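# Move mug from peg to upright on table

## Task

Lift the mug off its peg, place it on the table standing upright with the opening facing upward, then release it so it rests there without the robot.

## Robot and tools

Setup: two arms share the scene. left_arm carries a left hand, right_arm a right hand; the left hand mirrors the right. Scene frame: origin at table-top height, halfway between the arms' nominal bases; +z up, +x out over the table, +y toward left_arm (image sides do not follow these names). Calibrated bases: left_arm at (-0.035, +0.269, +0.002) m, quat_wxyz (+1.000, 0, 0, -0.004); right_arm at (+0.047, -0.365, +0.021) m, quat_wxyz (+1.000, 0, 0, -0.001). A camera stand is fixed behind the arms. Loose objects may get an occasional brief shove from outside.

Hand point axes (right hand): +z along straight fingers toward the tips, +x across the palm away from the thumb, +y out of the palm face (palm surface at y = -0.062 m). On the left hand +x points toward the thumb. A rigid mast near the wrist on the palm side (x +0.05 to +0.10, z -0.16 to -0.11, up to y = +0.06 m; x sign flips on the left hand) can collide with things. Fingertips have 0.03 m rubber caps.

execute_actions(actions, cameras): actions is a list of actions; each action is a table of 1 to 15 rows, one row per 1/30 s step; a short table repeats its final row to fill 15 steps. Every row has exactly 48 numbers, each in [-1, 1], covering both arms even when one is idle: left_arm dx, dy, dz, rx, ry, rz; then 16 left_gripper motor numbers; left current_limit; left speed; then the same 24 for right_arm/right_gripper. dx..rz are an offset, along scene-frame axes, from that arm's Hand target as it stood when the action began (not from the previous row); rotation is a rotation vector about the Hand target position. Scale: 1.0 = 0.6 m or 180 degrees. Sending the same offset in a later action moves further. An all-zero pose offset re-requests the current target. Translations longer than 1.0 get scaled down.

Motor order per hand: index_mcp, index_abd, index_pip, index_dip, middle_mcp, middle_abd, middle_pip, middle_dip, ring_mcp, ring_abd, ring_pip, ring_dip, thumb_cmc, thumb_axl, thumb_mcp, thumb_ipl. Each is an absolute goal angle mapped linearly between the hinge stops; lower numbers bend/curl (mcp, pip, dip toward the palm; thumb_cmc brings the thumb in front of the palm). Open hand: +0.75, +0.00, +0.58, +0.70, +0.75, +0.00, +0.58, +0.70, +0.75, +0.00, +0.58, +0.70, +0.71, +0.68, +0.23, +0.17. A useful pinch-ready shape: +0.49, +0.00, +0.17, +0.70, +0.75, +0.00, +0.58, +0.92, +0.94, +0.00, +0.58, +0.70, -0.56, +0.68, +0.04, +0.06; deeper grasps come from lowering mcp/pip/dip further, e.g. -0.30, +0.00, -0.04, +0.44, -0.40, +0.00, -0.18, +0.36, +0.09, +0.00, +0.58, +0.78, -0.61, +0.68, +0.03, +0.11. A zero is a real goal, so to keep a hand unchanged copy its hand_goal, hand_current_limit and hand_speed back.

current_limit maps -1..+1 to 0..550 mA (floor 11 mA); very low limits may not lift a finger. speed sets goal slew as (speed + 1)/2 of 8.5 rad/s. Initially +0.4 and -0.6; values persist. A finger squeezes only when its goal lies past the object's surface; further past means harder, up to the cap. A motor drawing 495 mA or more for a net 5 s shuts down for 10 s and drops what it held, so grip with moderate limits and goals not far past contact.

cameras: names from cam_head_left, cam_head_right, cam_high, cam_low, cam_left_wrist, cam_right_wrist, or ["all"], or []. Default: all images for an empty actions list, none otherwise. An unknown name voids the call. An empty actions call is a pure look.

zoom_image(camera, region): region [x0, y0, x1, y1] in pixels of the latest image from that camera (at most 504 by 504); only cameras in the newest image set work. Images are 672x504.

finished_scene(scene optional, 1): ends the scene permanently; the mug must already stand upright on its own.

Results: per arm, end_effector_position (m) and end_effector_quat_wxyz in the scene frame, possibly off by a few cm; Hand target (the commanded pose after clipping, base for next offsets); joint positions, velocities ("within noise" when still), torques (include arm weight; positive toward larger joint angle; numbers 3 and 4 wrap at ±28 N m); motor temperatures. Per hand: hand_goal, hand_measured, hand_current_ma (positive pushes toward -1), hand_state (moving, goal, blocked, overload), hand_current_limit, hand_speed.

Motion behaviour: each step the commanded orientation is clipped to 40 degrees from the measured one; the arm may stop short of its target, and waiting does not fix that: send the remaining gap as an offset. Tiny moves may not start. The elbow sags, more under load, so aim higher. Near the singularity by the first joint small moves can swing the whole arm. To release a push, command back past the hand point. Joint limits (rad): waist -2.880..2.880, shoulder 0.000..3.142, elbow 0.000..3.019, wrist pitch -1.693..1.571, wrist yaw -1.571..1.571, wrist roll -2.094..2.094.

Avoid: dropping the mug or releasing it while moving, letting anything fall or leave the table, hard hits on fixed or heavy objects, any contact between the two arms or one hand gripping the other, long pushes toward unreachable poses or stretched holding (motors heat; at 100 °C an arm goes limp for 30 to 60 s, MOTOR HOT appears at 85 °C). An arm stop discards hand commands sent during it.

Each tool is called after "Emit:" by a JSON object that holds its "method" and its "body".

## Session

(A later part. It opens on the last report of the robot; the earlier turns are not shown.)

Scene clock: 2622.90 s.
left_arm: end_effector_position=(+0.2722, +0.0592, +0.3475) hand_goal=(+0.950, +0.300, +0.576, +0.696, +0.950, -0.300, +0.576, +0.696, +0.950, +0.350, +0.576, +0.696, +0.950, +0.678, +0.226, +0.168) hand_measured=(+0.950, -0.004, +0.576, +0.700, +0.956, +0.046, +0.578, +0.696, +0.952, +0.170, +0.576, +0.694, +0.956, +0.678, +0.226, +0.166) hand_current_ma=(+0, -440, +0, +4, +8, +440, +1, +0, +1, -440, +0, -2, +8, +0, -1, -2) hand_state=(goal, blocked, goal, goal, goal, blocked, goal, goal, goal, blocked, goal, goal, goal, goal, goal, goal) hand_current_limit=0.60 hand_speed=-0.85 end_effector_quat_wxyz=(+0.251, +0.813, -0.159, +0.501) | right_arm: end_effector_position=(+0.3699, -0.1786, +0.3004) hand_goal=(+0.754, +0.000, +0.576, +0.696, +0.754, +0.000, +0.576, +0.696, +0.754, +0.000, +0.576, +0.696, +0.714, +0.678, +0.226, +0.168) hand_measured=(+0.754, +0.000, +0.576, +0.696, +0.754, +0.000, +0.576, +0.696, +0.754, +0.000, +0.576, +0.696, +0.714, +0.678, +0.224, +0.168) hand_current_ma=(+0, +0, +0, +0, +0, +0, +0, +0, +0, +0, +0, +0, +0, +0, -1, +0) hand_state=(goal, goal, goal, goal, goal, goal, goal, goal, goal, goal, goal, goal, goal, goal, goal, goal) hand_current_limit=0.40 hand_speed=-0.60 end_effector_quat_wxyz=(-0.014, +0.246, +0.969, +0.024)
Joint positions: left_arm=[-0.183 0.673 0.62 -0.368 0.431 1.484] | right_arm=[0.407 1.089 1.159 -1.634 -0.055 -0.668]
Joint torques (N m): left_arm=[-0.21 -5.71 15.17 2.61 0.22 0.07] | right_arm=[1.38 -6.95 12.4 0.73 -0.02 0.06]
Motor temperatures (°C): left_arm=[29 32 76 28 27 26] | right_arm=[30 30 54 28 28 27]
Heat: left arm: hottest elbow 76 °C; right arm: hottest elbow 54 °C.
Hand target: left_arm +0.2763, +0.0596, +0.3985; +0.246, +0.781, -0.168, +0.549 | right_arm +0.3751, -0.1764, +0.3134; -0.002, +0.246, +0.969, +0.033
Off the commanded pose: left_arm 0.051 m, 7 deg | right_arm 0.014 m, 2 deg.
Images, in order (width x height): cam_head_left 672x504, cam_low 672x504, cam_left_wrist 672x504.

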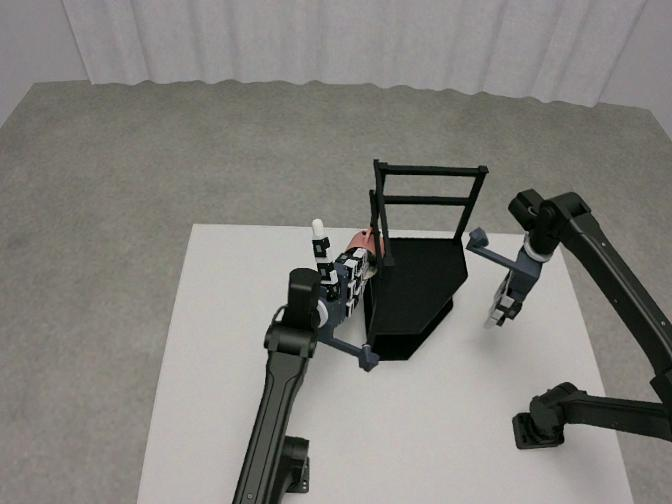

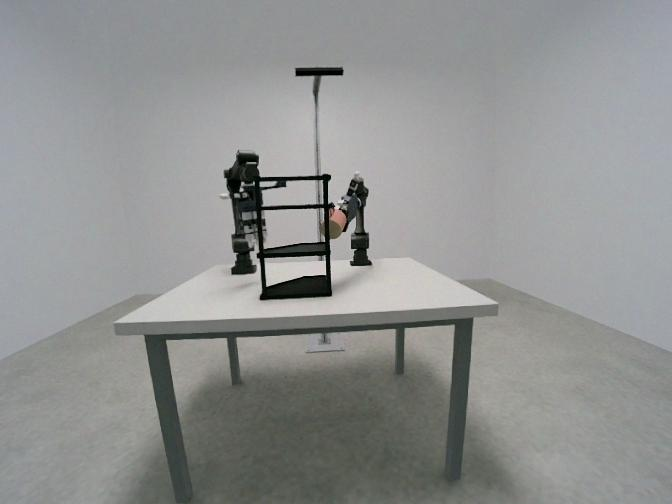

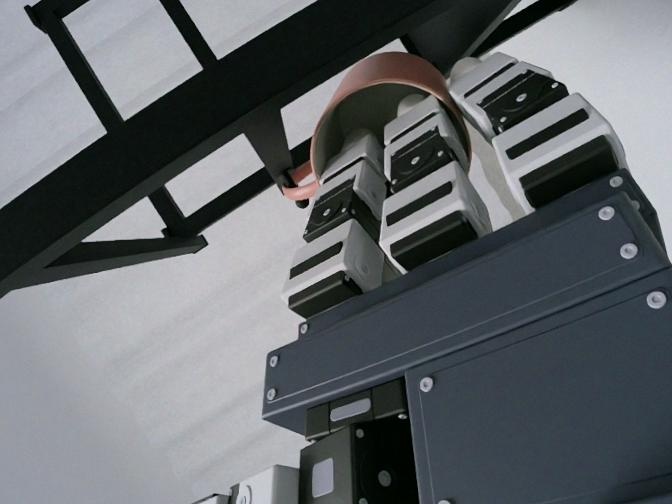

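Emit:
{"method": "execute_actions", "body": {"actions": [[[0,0.035,-0.03,0,0,0,0.95,0.3,0.576,0.696,0.95,-0.3,0.576,0.696,0.95,0.35,0.576,0.696,0.95,0.678,0.226,0.168,0.6,-0.85,0,0,0,0,0,0,0.754,0,0.576,0.696,0.754,0,0.576,0.696,0.754,0,0.576,0.696,0.714,0.678,0.226,0.168,0.4,-0.6]]], "cameras": ["cam_head_left", "cam_low", "cam_left_wrist"]}}

Emit:
{"method": "zoom_image", "body": {"camera": "cam_left_wrist", "region": [220, 60, 420, 210]}}

Emit:
{"method": "zoom_image", "body": {"camera": "cam_head_left", "region": [310, 220, 400, 310]}}

Scene clock: 2640.57 s.
left_arm: end_effector_position=(+0.2767, +0.0794, +0.3507) hand_goal=(+0.950, +0.300, +0.576, +0.696, +0.950, -0.300, +0.576, +0.696, +0.950, +0.350, +0.576, +0.696, +0.950, +0.678, +0.226, +0.168) hand_measured=(+0.962, +0.024, +0.582, +0.700, +0.954, +0.046, +0.578, +0.700, +0.950, +0.160, +0.576, +0.694, +0.956, +0.678, +0.226, +0.166) hand_current_ma=(+23, -439, +8, +5, +4, +440, +1, +5, +0, -440, +0, -1, +8, +0, -1, -2) hand_state=(goal, blocked, goal, goal, goal, blocked, goal, goal, goal, blocked, goal, goal, goal, goal, goal, goal) hand_current_limit=0.60 hand_speed=-0.85 end_effector_quat_wxyz=(+0.253, +0.809, -0.153, +0.508) | right_arm: end_effector_position=(+0.3699, -0.1786, +0.3004) hand_goal=(+0.754, +0.000, +0.576, +0.696, +0.754, +0.000, +0.576, +0.696, +0.754, +0.000, +0.576, +0.696, +0.714, +0.678, +0.226, +0.168) hand_measured=(+0.754, +0.000, +0.576, +0.696, +0.754, +0.000, +0.576, +0.696, +0.754, +0.000, +0.576, +0.696, +0.714, +0.678, +0.224, +0.168) hand_current_ma=(+0, +0, +0, +0, +0, +0, +0, +0, +0, +0, +0, +0, +0, +0, -1, +0) hand_state=(goal, goal, goal, goal, goal, goal, goal, goal, goal, goal, goal, goal, goal, goal, goal, goal) hand_current_limit=0.40 hand_speed=-0.60 end_effector_quat_wxyz=(-0.014, +0.246, +0.969, +0.024)
Joint positions: left_arm=[-0.091 0.673 0.62 -0.368 0.51 1.511] | right_arm=[0.407 1.089 1.159 -1.634 -0.055 -0.668]
Joint torques (N m): left_arm=[0.09 -6.01 11.73 3.44 0.68 0.13] | right_arm=[0.85 -7.3 12.14 0.7 -0.06 0.04]
Motor temperatures (°C): left_arm=[29 32 79 29 27 26] | right_arm=[30 30 54 28 28 27]
Heat: left arm: hottest elbow 79 °C; right arm: hottest elbow 54 °C.
Hand target: left_arm +0.2763, +0.0806, +0.3804; +0.246, +0.781, -0.168, +0.549 | right_arm +0.3751, -0.1764, +0.3134; -0.002, +0.246, +0.969, +0.033
Off the commanded pose: left_arm 0.030 m, 6 deg | right_arm 0.014 m, 2 deg.
Images, in order (width x height): cam_head_left 672x504, cam_low 672x504, cam_left_wrist 672x504.

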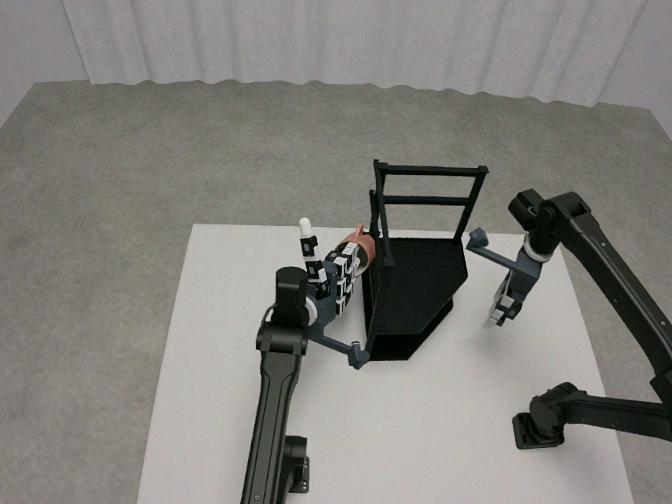

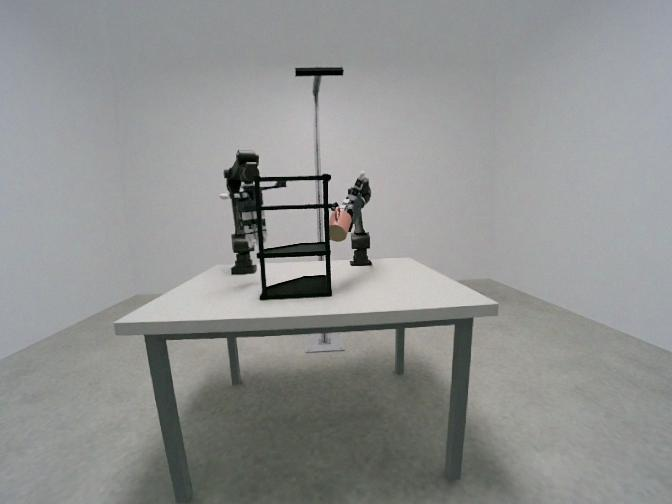

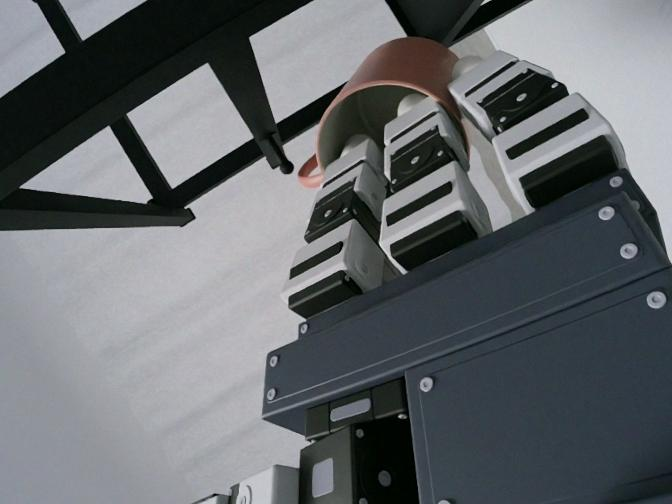

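Scaled by 2.520 from the camera's 672x504 image, which has a finer 960x720 frame.

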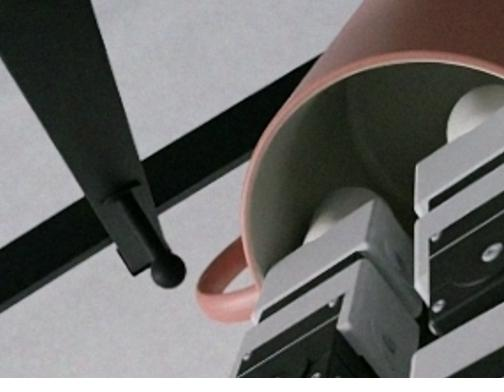

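Scaled by 5.600 from the camera's 672x504 image, which has a finer 960x720 frame.

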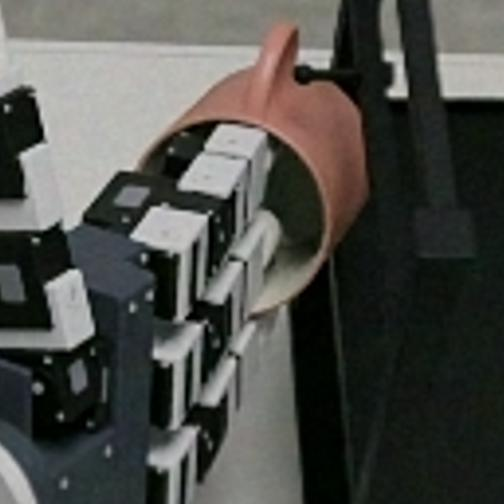

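Emit:
{"method": "execute_actions", "body": {"actions": [[[0,0.1,0,0,0,0,0.95,0.3,0.576,0.696,0.95,-0.3,0.576,0.696,0.95,0.35,0.576,0.696,0.95,0.678,0.226,0.168,0.6,-0.85,0,0,0,0,0,0,0.754,0,0.576,0.696,0.754,0,0.576,0.696,0.754,0,0.576,0.696,0.714,0.678,0.226,0.168,0.4,-0.6]],[[0.0167,0.1,-0.0167,0,0,0,0.95,0.3,0.576,0.696,0.95,-0.3,0.576,0.696,0.95,0.35,0.576,0.696,0.95,0.678,0.226,0.168,0.6,-0.85,0,0,0,0,0,0,0.754,0,0.576,0.696,0.754,0,0.576,0.696,0.754,0,0.576,0.696,0.714,0.678,0.226,0.168,0.4,-0.6]],[[0.025,0.0833,-0.0333,0.0343,0.085,0,0.95,0.3,0.576,0.696,0.95,-0.3,0.576,0.696,0.95,0.35,0.576,0.696,0.95,0.678,0.226,0.168,0.6,-0.85,0,0,0,0,0,0,0.754,0,0.576,0.696,0.754,0,0.576,0.696,0.754,0,0.576,0.696,0.714,0.678,0.226,0.168,0.4,-0.6]]], "cameras": ["cam_head_left", "cam_low", "cam_left_wrist"]}}

Emit:
{"method": "zoom_image", "body": {"camera": "cam_low", "region": [310, 160, 410, 260]}}

Scene clock: 2698.87 s.
left_arm: end_effector_position=(+0.2959, +0.2495, +0.3090) hand_goal=(+0.950, +0.300, +0.576, +0.696, +0.950, -0.300, +0.576, +0.696, +0.950, +0.350, +0.576, +0.696, +0.950, +0.678, +0.226, +0.168) hand_measured=(+0.980, +0.034, +0.594, +0.700, +0.960, +0.046, +0.582, +0.700, +0.954, +0.160, +0.578, +0.696, +0.956, +0.678, +0.224, +0.166) hand_current_ma=(+69, -440, +30, +6, +15, +440, +7, +4, +5, -440, +2, +0, +8, +0, -1, -2) hand_state=(blocked, blocked, goal, goal, goal, blocked, goal, goal, goal, blocked, goal, goal, goal, goal, goal, goal) hand_current_limit=0.60 hand_speed=-0.85 end_effector_quat_wxyz=(+0.243, +0.873, -0.090, +0.414) | right_arm: end_effector_position=(+0.3699, -0.1786, +0.3004) hand_goal=(+0.754, +0.000, +0.576, +0.696, +0.754, +0.000, +0.576, +0.696, +0.754, +0.000, +0.576, +0.696, +0.714, +0.678, +0.226, +0.168) hand_measured=(+0.754, +0.000, +0.576, +0.696, +0.754, +0.000, +0.576, +0.696, +0.754, +0.000, +0.576, +0.696, +0.714, +0.678, +0.224, +0.168) hand_current_ma=(+0, +0, +0, +0, +0, +0, +0, +0, +0, +0, +0, +0, +0, +0, -1, +0) hand_state=(goal, goal, goal, goal, goal, goal, goal, goal, goal, goal, goal, goal, goal, goal, goal, goal) hand_current_limit=0.40 hand_speed=-0.60 end_effector_quat_wxyz=(-0.014, +0.246, +0.969, +0.024)
Joint positions: left_arm=[0.555 0.94 0.786 -0.881 0.893 2.063] | right_arm=[0.407 1.089 1.159 -1.634 -0.055 -0.668]
Joint torques (N m): left_arm=[-1.67 -7.82 15.06 1.01 1.79 0.17] | right_arm=[0.5 -6.95 12.27 0.69 -0.05 0.04]
Motor temperatures (°C): left_arm=[29 32 74 29 29 26] | right_arm=[30 30 54 28 28 27]
Heat: left arm: hottest elbow 74 °C; right arm: hottest elbow 54 °C.
Hand target: left_arm +0.3013, +0.2506, +0.3503; +0.224, +0.859, -0.163, +0.430 | right_arm +0.3751, -0.1764, +0.3134; -0.002, +0.246, +0.969, +0.033
Off the commanded pose: left_arm 0.042 m, 9 deg | right_arm 0.014 m, 2 deg.
joint sent to its limit (left arm) — joint 6 (wrist roll), upper limit. The joint targets are off in orientation, not in position.
Images, in order (width x height): cam_head_left 672x504, cam_low 672x504, cam_left_wrist 672x504.

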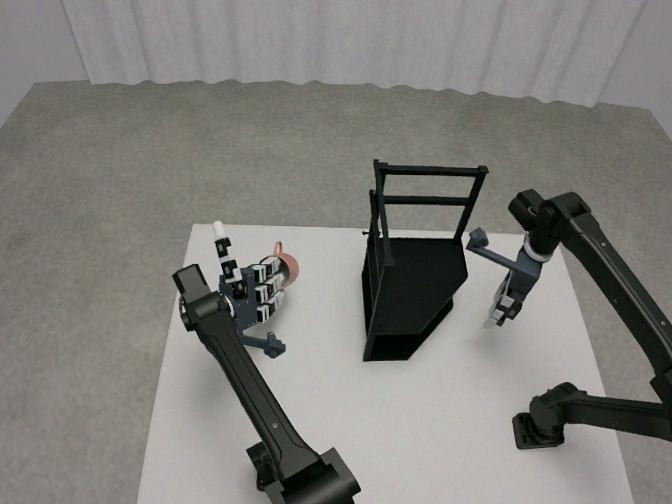

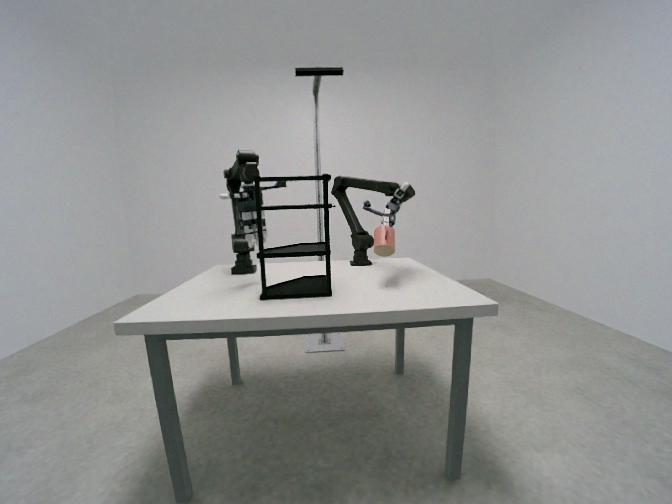

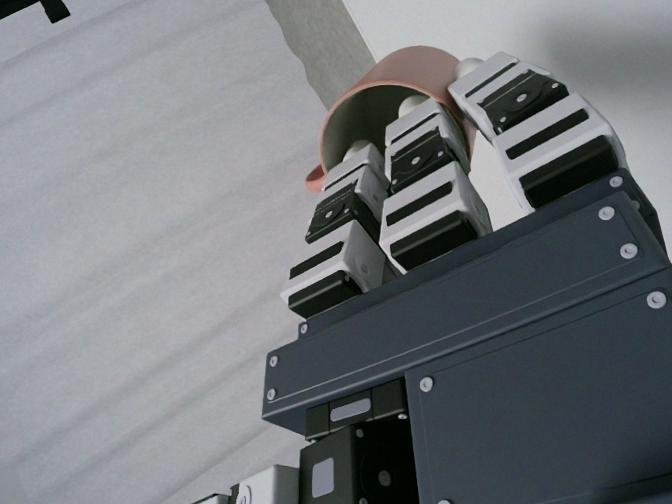

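Scaled by 5.040 from the camera's 672x504 image, which has a finer 960x720 frame.

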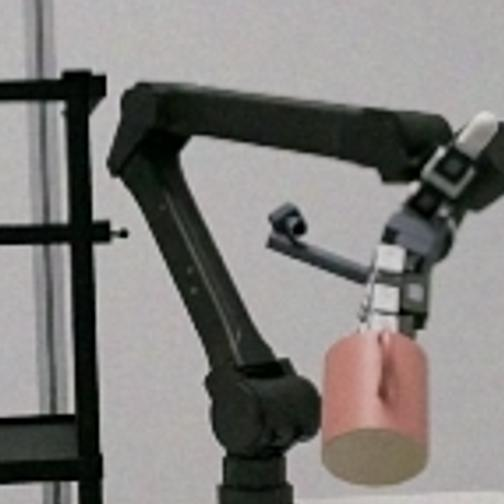

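Emit:
{"method": "execute_actions", "body": {"actions": [[[0.0189,0,-0.0445,-0.0036,0.0923,0.0527,0.95,0.3,0.576,0.696,0.95,-0.3,0.576,0.696,0.95,0.35,0.576,0.696,0.95,0.678,0.226,0.168,0.6,-0.85,0,0,0,0,0,0,0.754,0,0.576,0.696,0.754,0,0.576,0.696,0.754,0,0.576,0.696,0.714,0.678,0.226,0.168,0.4,-0.6]],[[0.0189,0,-0.0445,-0.0036,0.0923,0.0527,0.95,0.3,0.576,0.696,0.95,-0.3,0.576,0.696,0.95,0.35,0.576,0.696,0.95,0.678,0.226,0.168,0.6,-0.85,0,0,0,0,0,0,0.754,0,0.576,0.696,0.754,0,0.576,0.696,0.754,0,0.576,0.696,0.714,0.678,0.226,0.168,0.4,-0.6]],[[0.0189,0,-0.0445,-0.0036,0.0923,0.0527,0.95,0.3,0.576,0.696,0.95,-0.3,0.576,0.696,0.95,0.35,0.576,0.696,0.95,0.678,0.226,0.168,0.6,-0.85,0,0,0,0,0,0,0.754,0,0.576,0.696,0.754,0,0.576,0.696,0.754,0,0.576,0.696,0.714,0.678,0.226,0.168,0.4,-0.6]]], "cameras": ["cam_head_left", "cam_high", "cam_low", "cam_left_wrist"]}}

Emit:
{"method": "zoom_image", "body": {"camera": "cam_low", "region": [330, 180, 430, 280]}}

Emit:
{"method": "zoom_image", "body": {"camera": "cam_head_left", "region": [200, 220, 340, 340]}}

Scene clock: 2806.60 s.
left_arm: end_effector_position=(+0.3205, +0.2481, +0.2399) hand_goal=(+0.950, +0.300, +0.576, +0.696, +0.950, -0.300, +0.576, +0.696, +0.950, +0.350, +0.576, +0.696, +0.950, +0.678, +0.226, +0.168) hand_measured=(+0.970, +0.038, +0.586, +0.700, +0.954, +0.046, +0.578, +0.700, +0.944, +0.164, +0.572, +0.694, +0.956, +0.678, +0.224, +0.166) hand_current_ma=(+40, -440, +16, +4, +5, +440, +2, +5, -6, -440, -4, -2, +8, +0, -2, -2) hand_state=(goal, blocked, goal, goal, goal, blocked, goal, goal, goal, blocked, goal, goal, goal, goal, goal, goal) hand_current_limit=0.60 hand_speed=-0.85 end_effector_quat_wxyz=(+0.180, +0.968, +0.168, +0.045) | right_arm: end_effector_position=(+0.3699, -0.1786, +0.3004) hand_goal=(+0.754, +0.000, +0.576, +0.696, +0.754, +0.000, +0.576, +0.696, +0.754, +0.000, +0.576, +0.696, +0.714, +0.678, +0.226, +0.168) hand_measured=(+0.754, +0.000, +0.576, +0.696, +0.754, +0.000, +0.576, +0.696, +0.754, +0.000, +0.576, +0.696, +0.714, +0.678, +0.224, +0.168) hand_current_ma=(+0, +0, +0, +0, +0, +0, +0, +0, +0, +0, +0, +0, +0, +0, -1, +0) hand_state=(goal, goal, goal, goal, goal, goal, goal, goal, goal, goal, goal, goal, goal, goal, goal, goal) hand_current_limit=0.40 hand_speed=-0.60 end_effector_quat_wxyz=(-0.014, +0.246, +0.969, +0.024)
Joint positions: left_arm=[0.361 1.131 0.973 -1.388 0.373 1.576] | right_arm=[0.407 1.089 1.159 -1.634 -0.055 -0.668]
Joint torques (N m): left_arm=[-0.85 -9.35 13.2 -0.32 0.82 -0.05] | right_arm=[1.03 -6.89 12.19 0.88 -0.07 0]
Motor temperatures (°C): left_arm=[29 33 92 28 37 27] | right_arm=[30 30 54 28 28 27]
Heat: left arm: hottest elbow 92 °C; right arm: hottest elbow 54 °C. Fold the left arm in close to its base, or ease its load, before you think long.
Hand target: left_arm +0.3353, +0.2504, +0.2702; +0.176, +0.968, +0.162, +0.075 | right_arm +0.3751, -0.1764, +0.3134; -0.002, +0.246, +0.969, +0.033
Off the commanded pose: left_arm 0.034 m, 3 deg | right_arm 0.014 m, 2 deg.
MOTOR HOT: joint 3 (elbow) of the left arm reports 92 °C; the controller stops that arm at 100 °C. To cool a motor, set the load down, stop pushing, or move to a pose that needs little force.
Images, in order (width x height): cam_head_left 672x504, cam_high 672x504, cam_low 672x504, cam_left_wrist 672x504.

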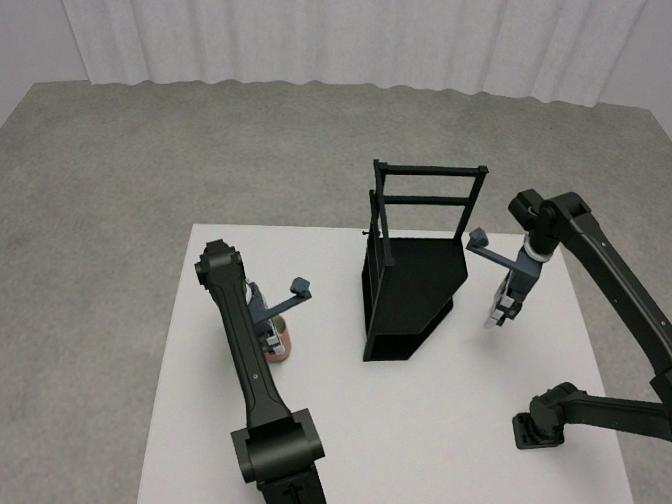

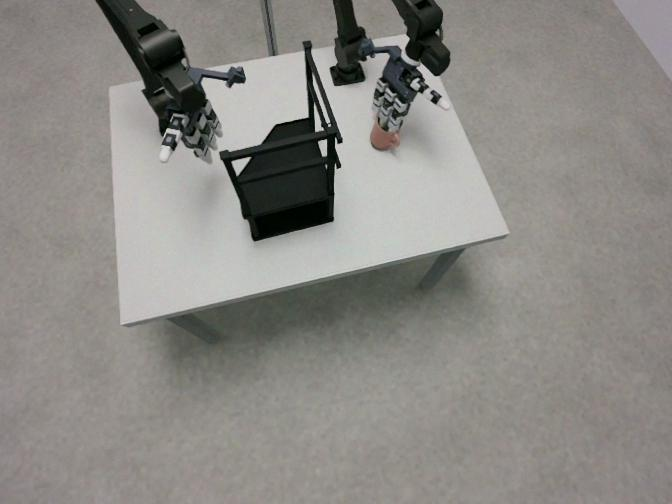

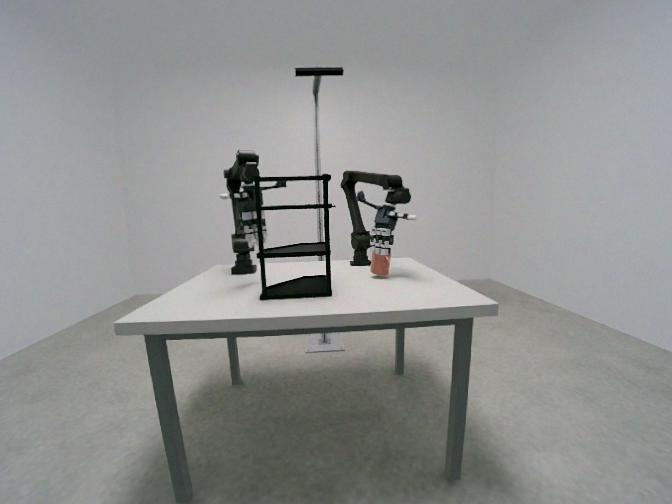

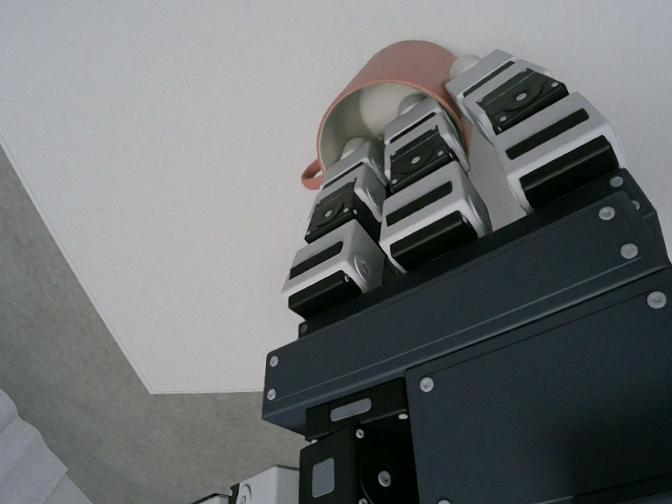

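Scaled by 5.040 from the camera's 672x504 image, which has a finer 960x720 frame.

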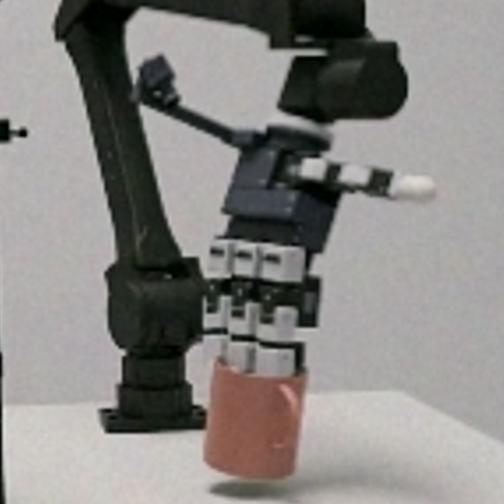

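Scaled by 3.600 from the camera's 672x504 image, which has a finer 960x720 frame.

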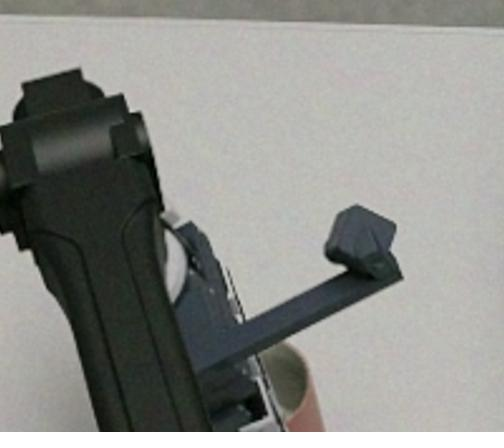

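Emit:
{"method": "execute_actions", "body": {"actions": [[[0,0,-0.04,0.01,0,0,0.95,0.3,0.576,0.696,0.95,-0.3,0.576,0.696,0.95,0.35,0.576,0.696,0.95,0.678,0.226,0.168,0.6,-0.85,0,0,0,0,0,0,0.754,0,0.576,0.696,0.754,0,0.576,0.696,0.754,0,0.576,0.696,0.714,0.678,0.226,0.168,0.4,-0.6]],[[0,0,-0.03,0.01,0,0,0.95,0.3,0.576,0.696,0.95,-0.3,0.576,0.696,0.95,0.35,0.576,0.696,0.95,0.678,0.226,0.168,0.6,-0.85,0,0,0,0,0,0,0.754,0,0.576,0.696,0.754,0,0.576,0.696,0.754,0,0.576,0.696,0.714,0.678,0.226,0.168,0.4,-0.6]]], "cameras": ["cam_low"]}}

Emit:
{"method": "zoom_image", "body": {"camera": "cam_low", "region": [330, 180, 430, 280]}}

Scene clock: 2824.17 s.
left_arm: end_effector_position=(+0.3289, +0.2515, +0.2210) hand_goal=(+0.950, +0.300, +0.576, +0.696, +0.950, -0.300, +0.576, +0.696, +0.950, +0.350, +0.576, +0.696, +0.950, +0.678, +0.226, +0.168) hand_measured=(+0.968, +0.038, +0.586, +0.700, +0.952, +0.046, +0.578, +0.700, +0.942, +0.164, +0.572, +0.694, +0.956, +0.678, +0.224, +0.166) hand_current_ma=(+34, -440, +16, +4, +2, +440, +1, +5, -12, -440, -5, -2, +8, +0, -2, -2) hand_state=(goal, blocked, goal, goal, goal, blocked, goal, goal, goal, blocked, goal, goal, goal, goal, goal, goal) hand_current_limit=0.60 hand_speed=-0.85 end_effector_quat_wxyz=(+0.146, +0.973, +0.163, +0.065) | right_arm: end_effector_position=(+0.3699, -0.1786, +0.3004) hand_goal=(+0.754, +0.000, +0.576, +0.696, +0.754, +0.000, +0.576, +0.696, +0.754, +0.000, +0.576, +0.696, +0.714, +0.678, +0.226, +0.168) hand_measured=(+0.754, +0.000, +0.576, +0.696, +0.754, +0.000, +0.576, +0.696, +0.754, +0.000, +0.576, +0.696, +0.714, +0.678, +0.224, +0.168) hand_current_ma=(+0, +0, +0, +0, +0, +0, +0, +0, +0, +0, +0, +0, +0, +0, -1, +0) hand_state=(goal, goal, goal, goal, goal, goal, goal, goal, goal, goal, goal, goal, goal, goal, goal, goal) hand_current_limit=0.40 hand_speed=-0.60 end_effector_quat_wxyz=(-0.014, +0.246, +0.969, +0.024)
Joint positions: left_arm=[0.336 1.132 0.942 -1.297 0.311 1.553] | right_arm=[0.407 1.089 1.159 -1.634 -0.055 -0.668]
Joint torques (N m): left_arm=[-0.85 -9 8.68 0.87 0.67 -0.03] | right_arm=[1.49 -7.18 12.22 0.65 0 0.01]
Motor temperatures (°C): left_arm=[29 33 85 28 34 26] | right_arm=[30 30 54 28 28 27]
Heat: left arm: hottest elbow 85 °C; right arm: hottest elbow 54 °C. Fold the left arm in close to its base, or ease its load, before you think long.
Hand target: left_arm +0.3353, +0.2504, +0.2283; +0.146, +0.973, +0.159, +0.080 | right_arm +0.3751, -0.1764, +0.3134; -0.002, +0.246, +0.969, +0.033
Off the commanded pose: left_arm 0.010 m, 2 deg | right_arm 0.014 m, 2 deg.
MOTOR HOT: still on. Joint 3 (elbow) of the left arm reports 85 °C.
Images, in order (width x height): cam_low 672x504.

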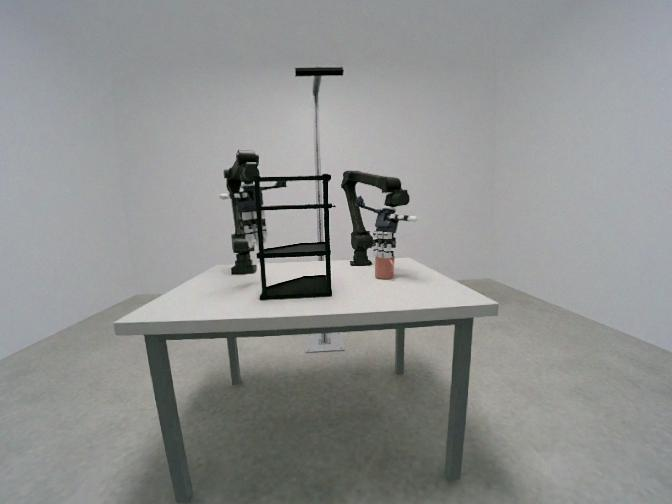

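Scaled by 5.040 from the camera's 672x504 image, which has a finer 960x720 frame.

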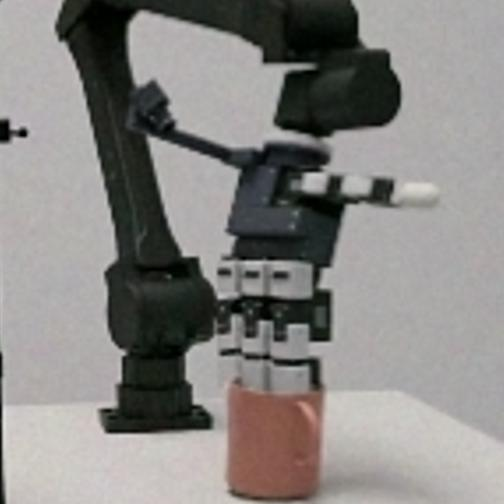

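Emit:
{"method": "execute_actions", "body": {"actions": [[[0,0,-0.02,0,0,0,0.95,0.3,0.576,0.696,0.95,-0.3,0.576,0.696,0.95,0.35,0.576,0.696,0.95,0.678,0.226,0.168,0.6,-0.85,0,0,0,0,0,0,0.754,0,0.576,0.696,0.754,0,0.576,0.696,0.754,0,0.576,0.696,0.714,0.678,0.226,0.168,0.4,-0.6]]], "cameras": ["cam_low", "cam_head_right"]}}

Emit:
{"method": "zoom_image", "body": {"camera": "cam_low", "region": [360, 230, 410, 290]}}

Emit:
{"method": "zoom_image", "body": {"camera": "cam_head_right", "region": [180, 220, 340, 360]}}

Scene clock: 2844.37 s.
left_arm: end_effector_position=(+0.3305, +0.2517, +0.2162) hand_goal=(+0.950, +0.300, +0.576, +0.696, +0.950, -0.300, +0.576, +0.696, +0.950, +0.350, +0.576, +0.696, +0.950, +0.678, +0.226, +0.168) hand_measured=(+0.968, +0.038, +0.586, +0.698, +0.952, +0.046, +0.578, +0.700, +0.942, +0.166, +0.572, +0.694, +0.956, +0.678, +0.224, +0.166) hand_current_ma=(+34, -440, +14, +2, +1, +440, +1, +5, -11, -440, -4, -2, +8, +0, -3, -2) hand_state=(goal, blocked, goal, goal, goal, blocked, goal, goal, goal, blocked, goal, goal, goal, goal, goal, goal) hand_current_limit=0.60 hand_speed=-0.85 end_effector_quat_wxyz=(+0.146, +0.973, +0.163, +0.070) | right_arm: end_effector_position=(+0.3699, -0.1786, +0.3004) hand_goal=(+0.754, +0.000, +0.576, +0.696, +0.754, +0.000, +0.576, +0.696, +0.754, +0.000, +0.576, +0.696, +0.714, +0.678, +0.226, +0.168) hand_measured=(+0.754, +0.000, +0.576, +0.696, +0.754, +0.000, +0.576, +0.696, +0.754, +0.000, +0.576, +0.696, +0.714, +0.678, +0.224, +0.168) hand_current_ma=(+0, +0, +0, +0, +0, +0, +0, +0, +0, +0, +0, +0, +0, +0, -1, +0) hand_state=(goal, goal, goal, goal, goal, goal, goal, goal, goal, goal, goal, goal, goal, goal, goal, goal) hand_current_limit=0.40 hand_speed=-0.60 end_effector_quat_wxyz=(-0.014, +0.246, +0.969, +0.024)
Joint positions: left_arm=[0.335 1.133 0.928 -1.271 0.312 1.552] | right_arm=[0.407 1.089 1.159 -1.634 -0.055 -0.668]
Joint torques (N m): left_arm=[-1.38 -8.29 7.71 1.13 0.57 -0.08] | right_arm=[0.91 -7.12 12.22 0.75 0.01 0.06]
Motor temperatures (°C): left_arm=[29 33 77 28 33 26] | right_arm=[30 30 54 28 28 27]
Heat: left arm: hottest elbow 77 °C; right arm: hottest elbow 54 °C.
Hand target: left_arm +0.3354, +0.2505, +0.2162; +0.146, +0.973, +0.159, +0.080 | right_arm +0.3751, -0.1764, +0.3134; -0.002, +0.246, +0.969, +0.033
Off the commanded pose: left_arm 0.005 m, 1 deg | right_arm 0.014 m, 2 deg.
MOTOR HOT: cleared for the motors of the left arm.
Images, in order (width x height): cam_head_right 672x504, cam_low 672x504.

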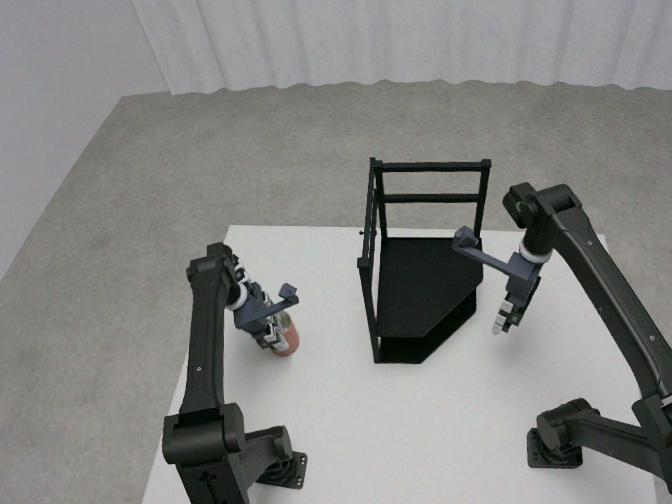

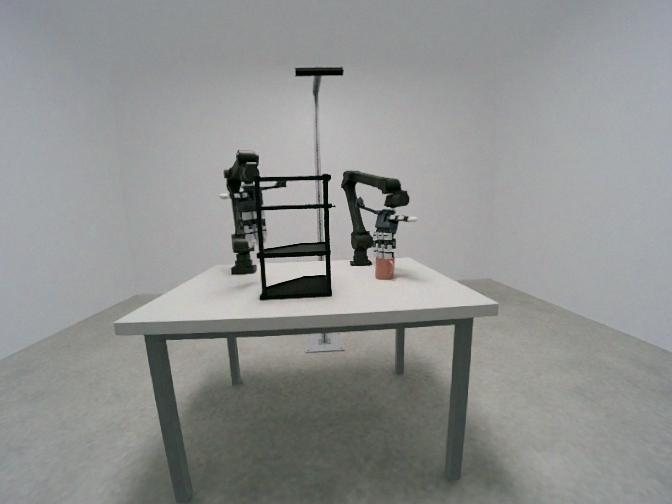

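Scaled by 8.400 from the camera's 672x504 image, which has a finer 960x720 frame.

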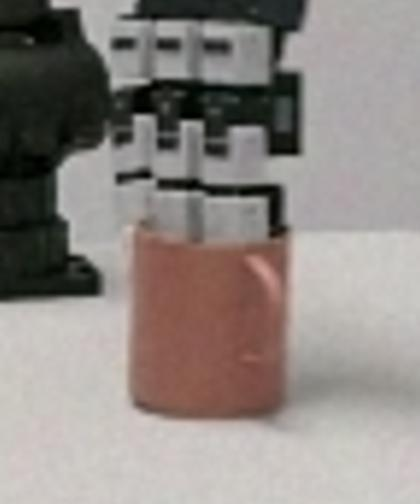

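Scaled by 3.150 from the camera's 672x504 image, which has a finer 960x720 frame.

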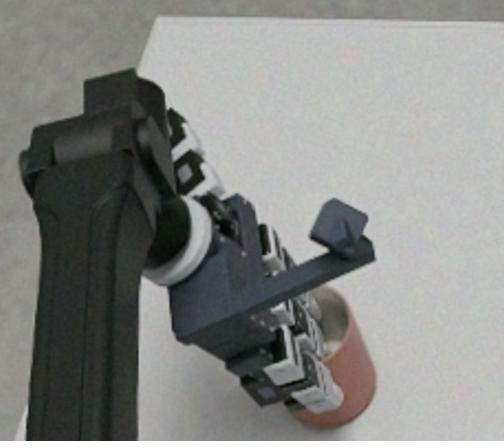

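Emit:
{"method": "execute_actions", "body": {"actions": [[[0,0,-0.017,0,0,0,0.95,0.3,0.576,0.696,0.95,-0.3,0.576,0.696,0.95,0.35,0.576,0.696,0.95,0.678,0.226,0.168,0.6,-0.85,0,0,0,0,0,0,0.754,0,0.576,0.696,0.754,0,0.576,0.696,0.754,0,0.576,0.696,0.714,0.678,0.226,0.168,0.4,-0.6]]], "cameras": ["cam_low", "cam_left_wrist"]}}

Emit:
{"method": "zoom_image", "body": {"camera": "cam_low", "region": [360, 230, 410, 290]}}

Scene clock: 2854.10 s.
left_arm: end_effector_position=(+0.3318, +0.2515, +0.2146) hand_goal=(+0.950, +0.300, +0.576, +0.696, +0.950, -0.300, +0.576, +0.696, +0.950, +0.350, +0.576, +0.696, +0.950, +0.678, +0.226, +0.168) hand_measured=(+0.968, +0.038, +0.586, +0.696, +0.952, +0.046, +0.580, +0.700, +0.942, +0.166, +0.572, +0.694, +0.956, +0.678, +0.224, +0.166) hand_current_ma=(+34, -440, +14, +0, +1, +440, +3, +5, -11, -440, -4, -2, +8, +0, -3, -2) hand_state=(goal, blocked, goal, goal, goal, blocked, goal, goal, goal, blocked, goal, goal, goal, goal, goal, goal) hand_current_limit=0.60 hand_speed=-0.85 end_effector_quat_wxyz=(+0.147, +0.973, +0.161, +0.078) | right_arm: end_effector_position=(+0.3699, -0.1786, +0.3004) hand_goal=(+0.754, +0.000, +0.576, +0.696, +0.754, +0.000, +0.576, +0.696, +0.754, +0.000, +0.576, +0.696, +0.714, +0.678, +0.226, +0.168) hand_measured=(+0.754, +0.000, +0.576, +0.696, +0.754, +0.000, +0.576, +0.696, +0.754, +0.000, +0.576, +0.696, +0.714, +0.678, +0.224, +0.168) hand_current_ma=(+0, +0, +0, +0, +0, +0, +0, +0, +0, +0, +0, +0, +0, +0, -1, +0) hand_state=(goal, goal, goal, goal, goal, goal, goal, goal, goal, goal, goal, goal, goal, goal, goal, goal) hand_current_limit=0.40 hand_speed=-0.60 end_effector_quat_wxyz=(-0.014, +0.246, +0.969, +0.024)
Joint positions: left_arm=[0.335 1.129 0.917 -1.25 0.317 1.552] | right_arm=[0.407 1.089 1.159 -1.634 -0.055 -0.668]
Joint torques (N m): left_arm=[-0.97 -6.89 6.53 1.4 0.44 -0.05] | right_arm=[0.56 -8.29 12.14 0.8 -0.02 0.05]
Motor temperatures (°C): left_arm=[29 33 75 28 33 26] | right_arm=[30 30 54 28 28 27]
Heat: left arm: hottest elbow 75 °C; right arm: hottest elbow 54 °C.
Hand target: left_arm +0.3354, +0.2504, +0.2061; +0.146, +0.973, +0.159, +0.080 | right_arm +0.3751, -0.1764, +0.3134; -0.002, +0.246, +0.969, +0.033
Off the commanded pose: left_arm 0.009 m, 0 deg | right_arm 0.014 m, 2 deg.
Images, in order (width x height): cam_low 672x504, cam_left_wrist 672x504.

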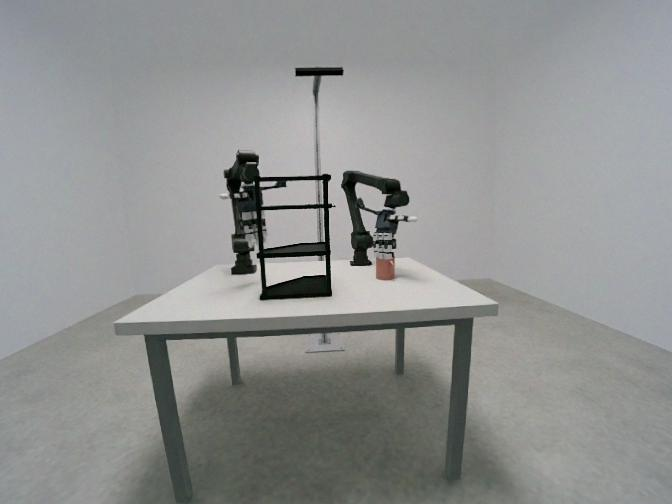

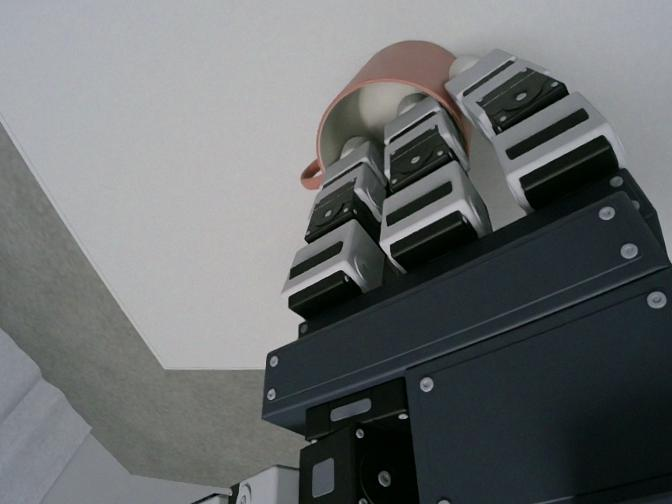

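Scaled by 8.400 from the camera's 672x504 image, which has a finer 960x720 frame.

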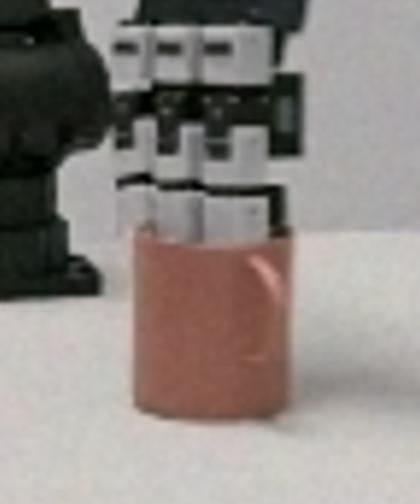

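Emit:
{"method": "execute_actions", "body": {"actions": [[[0,0,0.008,0,0,0,0.95,0.0,0.576,0.696,0.95,0.06,0.576,0.696,0.95,0.12,0.576,0.696,0.95,0.678,0.226,0.168,0.4,-0.9,0,0,0,0,0,0,0.754,0,0.576,0.696,0.754,0,0.576,0.696,0.754,0,0.576,0.696,0.714,0.678,0.226,0.168,0.4,-0.6]],[[0,0,0,0,0,0,0.95,-0.09,0.576,0.696,0.95,0.1,0.576,0.696,0.95,-0.06,0.576,0.696,0.95,0.678,0.226,0.168,0.4,-0.9,0,0,0,0,0,0,0.754,0,0.576,0.696,0.754,0,0.576,0.696,0.754,0,0.576,0.696,0.714,0.678,0.226,0.168,0.4,-0.6]]], "cameras": ["cam_low", "cam_left_wrist", "cam_head_right"]}}

Emit:
{"method": "zoom_image", "body": {"camera": "cam_low", "region": [360, 230, 410, 290]}}

Scene clock: 2871.97 s.
left_arm: end_effector_position=(+0.3319, +0.2519, +0.2136) hand_goal=(+0.950, -0.090, +0.576, +0.696, +0.950, +0.100, +0.576, +0.696, +0.950, -0.060, +0.576, +0.696, +0.950, +0.678, +0.226, +0.168) hand_measured=(+0.952, -0.086, +0.580, +0.696, +0.950, +0.096, +0.578, +0.698, +0.946, -0.056, +0.574, +0.694, +0.956, +0.678, +0.224, +0.166) hand_current_ma=(+2, +2, +3, +0, -1, -4, +2, +3, -4, +3, -3, -2, +8, +0, -3, -2) hand_state=(goal, goal, goal, goal, goal, goal, goal, goal, goal, goal, goal, goal, goal, goal, goal, goal) hand_current_limit=0.40 hand_speed=-0.90 end_effector_quat_wxyz=(+0.146, +0.973, +0.161, +0.079) | right_arm: end_effector_position=(+0.3699, -0.1786, +0.3004) hand_goal=(+0.754, +0.000, +0.576, +0.696, +0.754, +0.000, +0.576, +0.696, +0.754, +0.000, +0.576, +0.696, +0.714, +0.678, +0.226, +0.168) hand_measured=(+0.754, +0.000, +0.576, +0.696, +0.754, +0.000, +0.576, +0.696, +0.754, +0.000, +0.576, +0.696, +0.714, +0.678, +0.224, +0.168) hand_current_ma=(+0, +0, +0, +0, +0, +0, +0, +0, +0, +0, +0, +0, +0, +0, -1, +0) hand_state=(goal, goal, goal, goal, goal, goal, goal, goal, goal, goal, goal, goal, goal, goal, goal, goal) hand_current_limit=0.40 hand_speed=-0.60 end_effector_quat_wxyz=(-0.014, +0.246, +0.969, +0.024)
Joint positions: left_arm=[0.335 1.128 0.915 -1.246 0.314 1.552] | right_arm=[0.407 1.089 1.159 -1.634 -0.055 -0.668]
Joint torques (N m): left_arm=[-1.2 -7.41 7.65 0.9 0.52 -0.05] | right_arm=[0.67 -6.83 12.12 0.62 -0.03 0.04]
Motor temperatures (°C): left_arm=[29 32 70 28 32 26] | right_arm=[30 30 54 28 28 27]
Heat: left arm: hottest elbow 70 °C; right arm: hottest elbow 54 °C.
Hand target: left_arm +0.3352, +0.2504, +0.2108; +0.146, +0.973, +0.159, +0.080 | right_arm +0.3751, -0.1764, +0.3134; -0.002, +0.246, +0.969, +0.033
Off the commanded pose: left_arm 0.005 m, 0 deg | right_arm 0.014 m, 2 deg.
Images, in order (width x height): cam_head_right 672x504, cam_low 672x504, cam_left_wrist 672x504.

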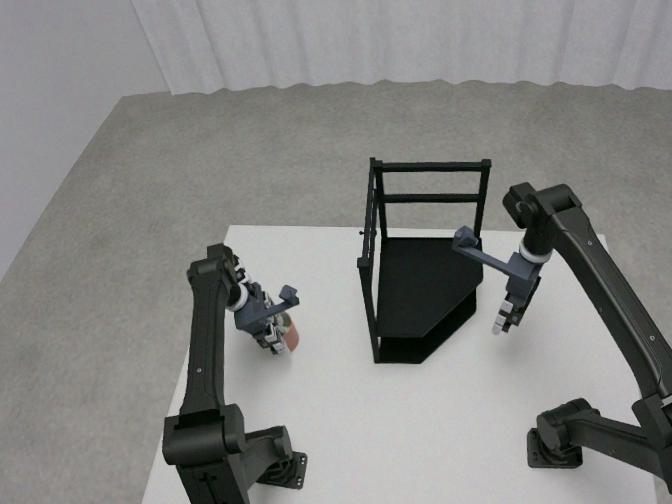

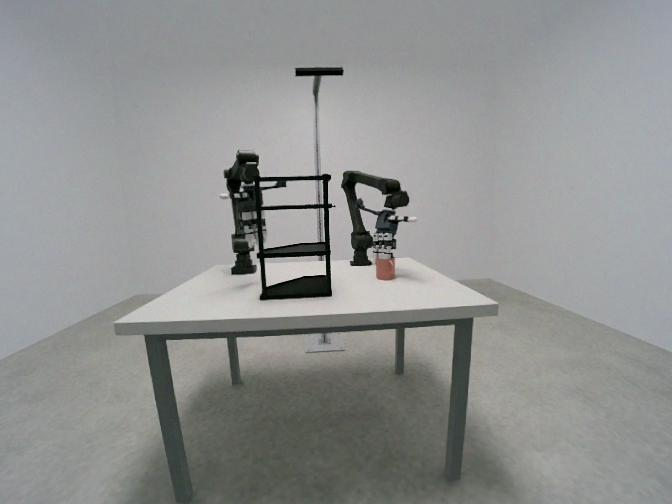

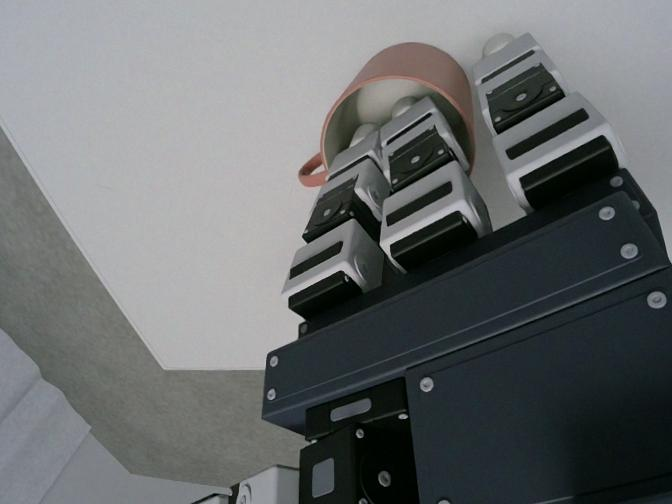

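Scaled by 8.400 from the camera's 672x504 image, which has a finer 960x720 frame.

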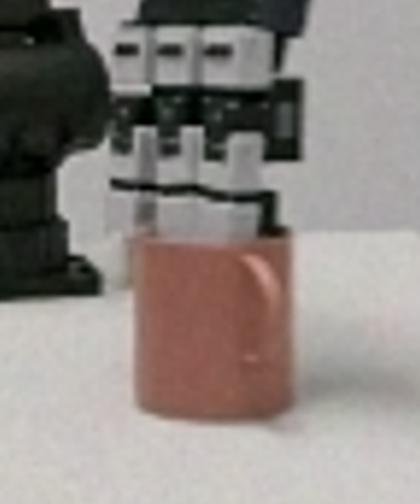

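Emit:
{"method": "execute_actions", "body": {"actions": [[[-0.005,0,0.04,0,0,0,0.95,-0.09,0.576,0.696,0.95,0.1,0.576,0.696,0.95,-0.1,0.576,0.696,0.95,0.678,0.226,0.168,0.4,-0.9,0,0,0,0,0,0,0.754,0,0.576,0.696,0.754,0,0.576,0.696,0.754,0,0.576,0.696,0.714,0.678,0.226,0.168,0.4,-0.6]],[[-0.007,0,0.05,0,0,0,0.95,-0.09,0.576,0.696,0.95,0.1,0.576,0.696,0.95,-0.1,0.576,0.696,0.95,0.678,0.226,0.168,0.4,-0.9,0,0,0,0,0,0,0.754,0,0.576,0.696,0.754,0,0.576,0.696,0.754,0,0.576,0.696,0.714,0.678,0.226,0.168,0.4,-0.6]]], "cameras": ["cam_low", "cam_left_wrist"]}}

Emit:
{"method": "zoom_image", "body": {"camera": "cam_low", "region": [350, 220, 420, 290]}}

Scene clock: 2897.43 s.
left_arm: end_effector_position=(+0.3190, +0.2475, +0.2447) hand_goal=(+0.950, -0.090, +0.576, +0.696, +0.950, +0.100, +0.576, +0.696, +0.950, -0.100, +0.576, +0.696, +0.950, +0.678, +0.226, +0.168) hand_measured=(+0.952, -0.084, +0.578, +0.696, +0.950, +0.100, +0.578, +0.698, +0.946, -0.096, +0.574, +0.694, +0.956, +0.678, +0.224, +0.166) hand_current_ma=(+2, +6, +3, +0, +0, +0, +2, +2, -4, +3, -3, -2, +8, +0, -3, -2) hand_state=(goal, goal, goal, goal, goal, goal, goal, goal, goal, goal, goal, goal, goal, goal, goal, goal) hand_current_limit=0.40 hand_speed=-0.90 end_effector_quat_wxyz=(+0.149, +0.973, +0.164, +0.062) | right_arm: end_effector_position=(+0.3699, -0.1786, +0.3004) hand_goal=(+0.754, +0.000, +0.576, +0.696, +0.754, +0.000, +0.576, +0.696, +0.754, +0.000, +0.576, +0.696, +0.714, +0.678, +0.226, +0.168) hand_measured=(+0.754, +0.000, +0.576, +0.696, +0.754, +0.000, +0.576, +0.696, +0.754, +0.000, +0.576, +0.696, +0.714, +0.678, +0.224, +0.168) hand_current_ma=(+0, +0, +0, +0, +0, +0, +0, +0, +0, +0, +0, +0, +0, +0, -1, +0) hand_state=(goal, goal, goal, goal, goal, goal, goal, goal, goal, goal, goal, goal, goal, goal, goal, goal) hand_current_limit=0.40 hand_speed=-0.60 end_effector_quat_wxyz=(-0.014, +0.246, +0.969, +0.024)
Joint positions: left_arm=[0.335 1.094 0.977 -1.375 0.314 1.552] | right_arm=[0.407 1.089 1.159 -1.634 -0.055 -0.668]
Joint torques (N m): left_arm=[-0.32 -8.18 11.82 -0.12 0.55 0.03] | right_arm=[1.08 -6.77 12.34 0.73 -0.02 0.07]
Motor temperatures (°C): left_arm=[29 32 69 28 31 26] | right_arm=[30 30 54 28 28 27]
Heat: left arm: hottest elbow 69 °C; right arm: hottest elbow 54 °C.
Hand target: left_arm +0.3281, +0.2504, +0.2649; +0.146, +0.973, +0.159, +0.080 | right_arm +0.3751, -0.1764, +0.3134; -0.002, +0.246, +0.969, +0.033
Off the commanded pose: left_arm 0.022 m, 2 deg | right_arm 0.014 m, 2 deg.
Images, in order (width x height): cam_low 672x504, cam_left_wrist 672x504.

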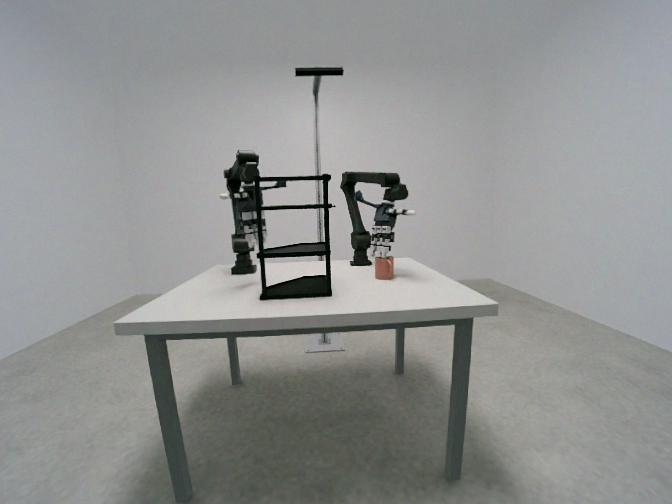

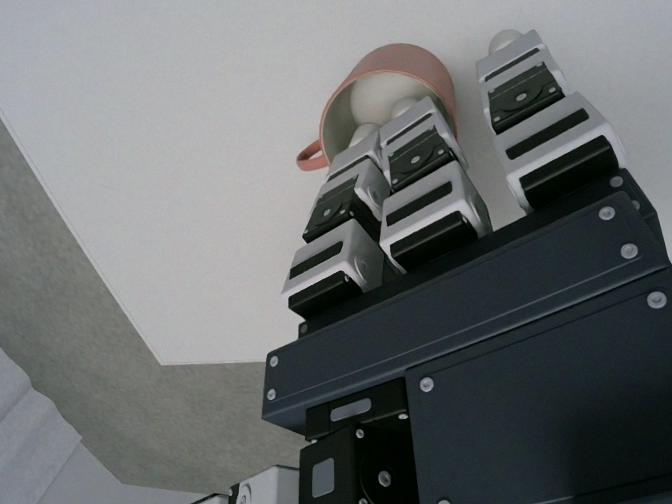

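Scaled by 7.200 from the camera's 672x504 image, which has a finer 960x720 frame.

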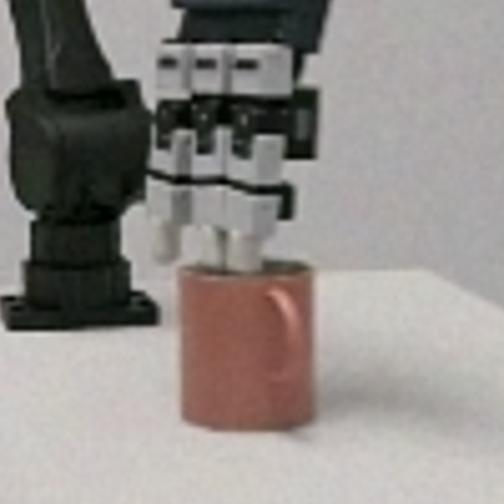

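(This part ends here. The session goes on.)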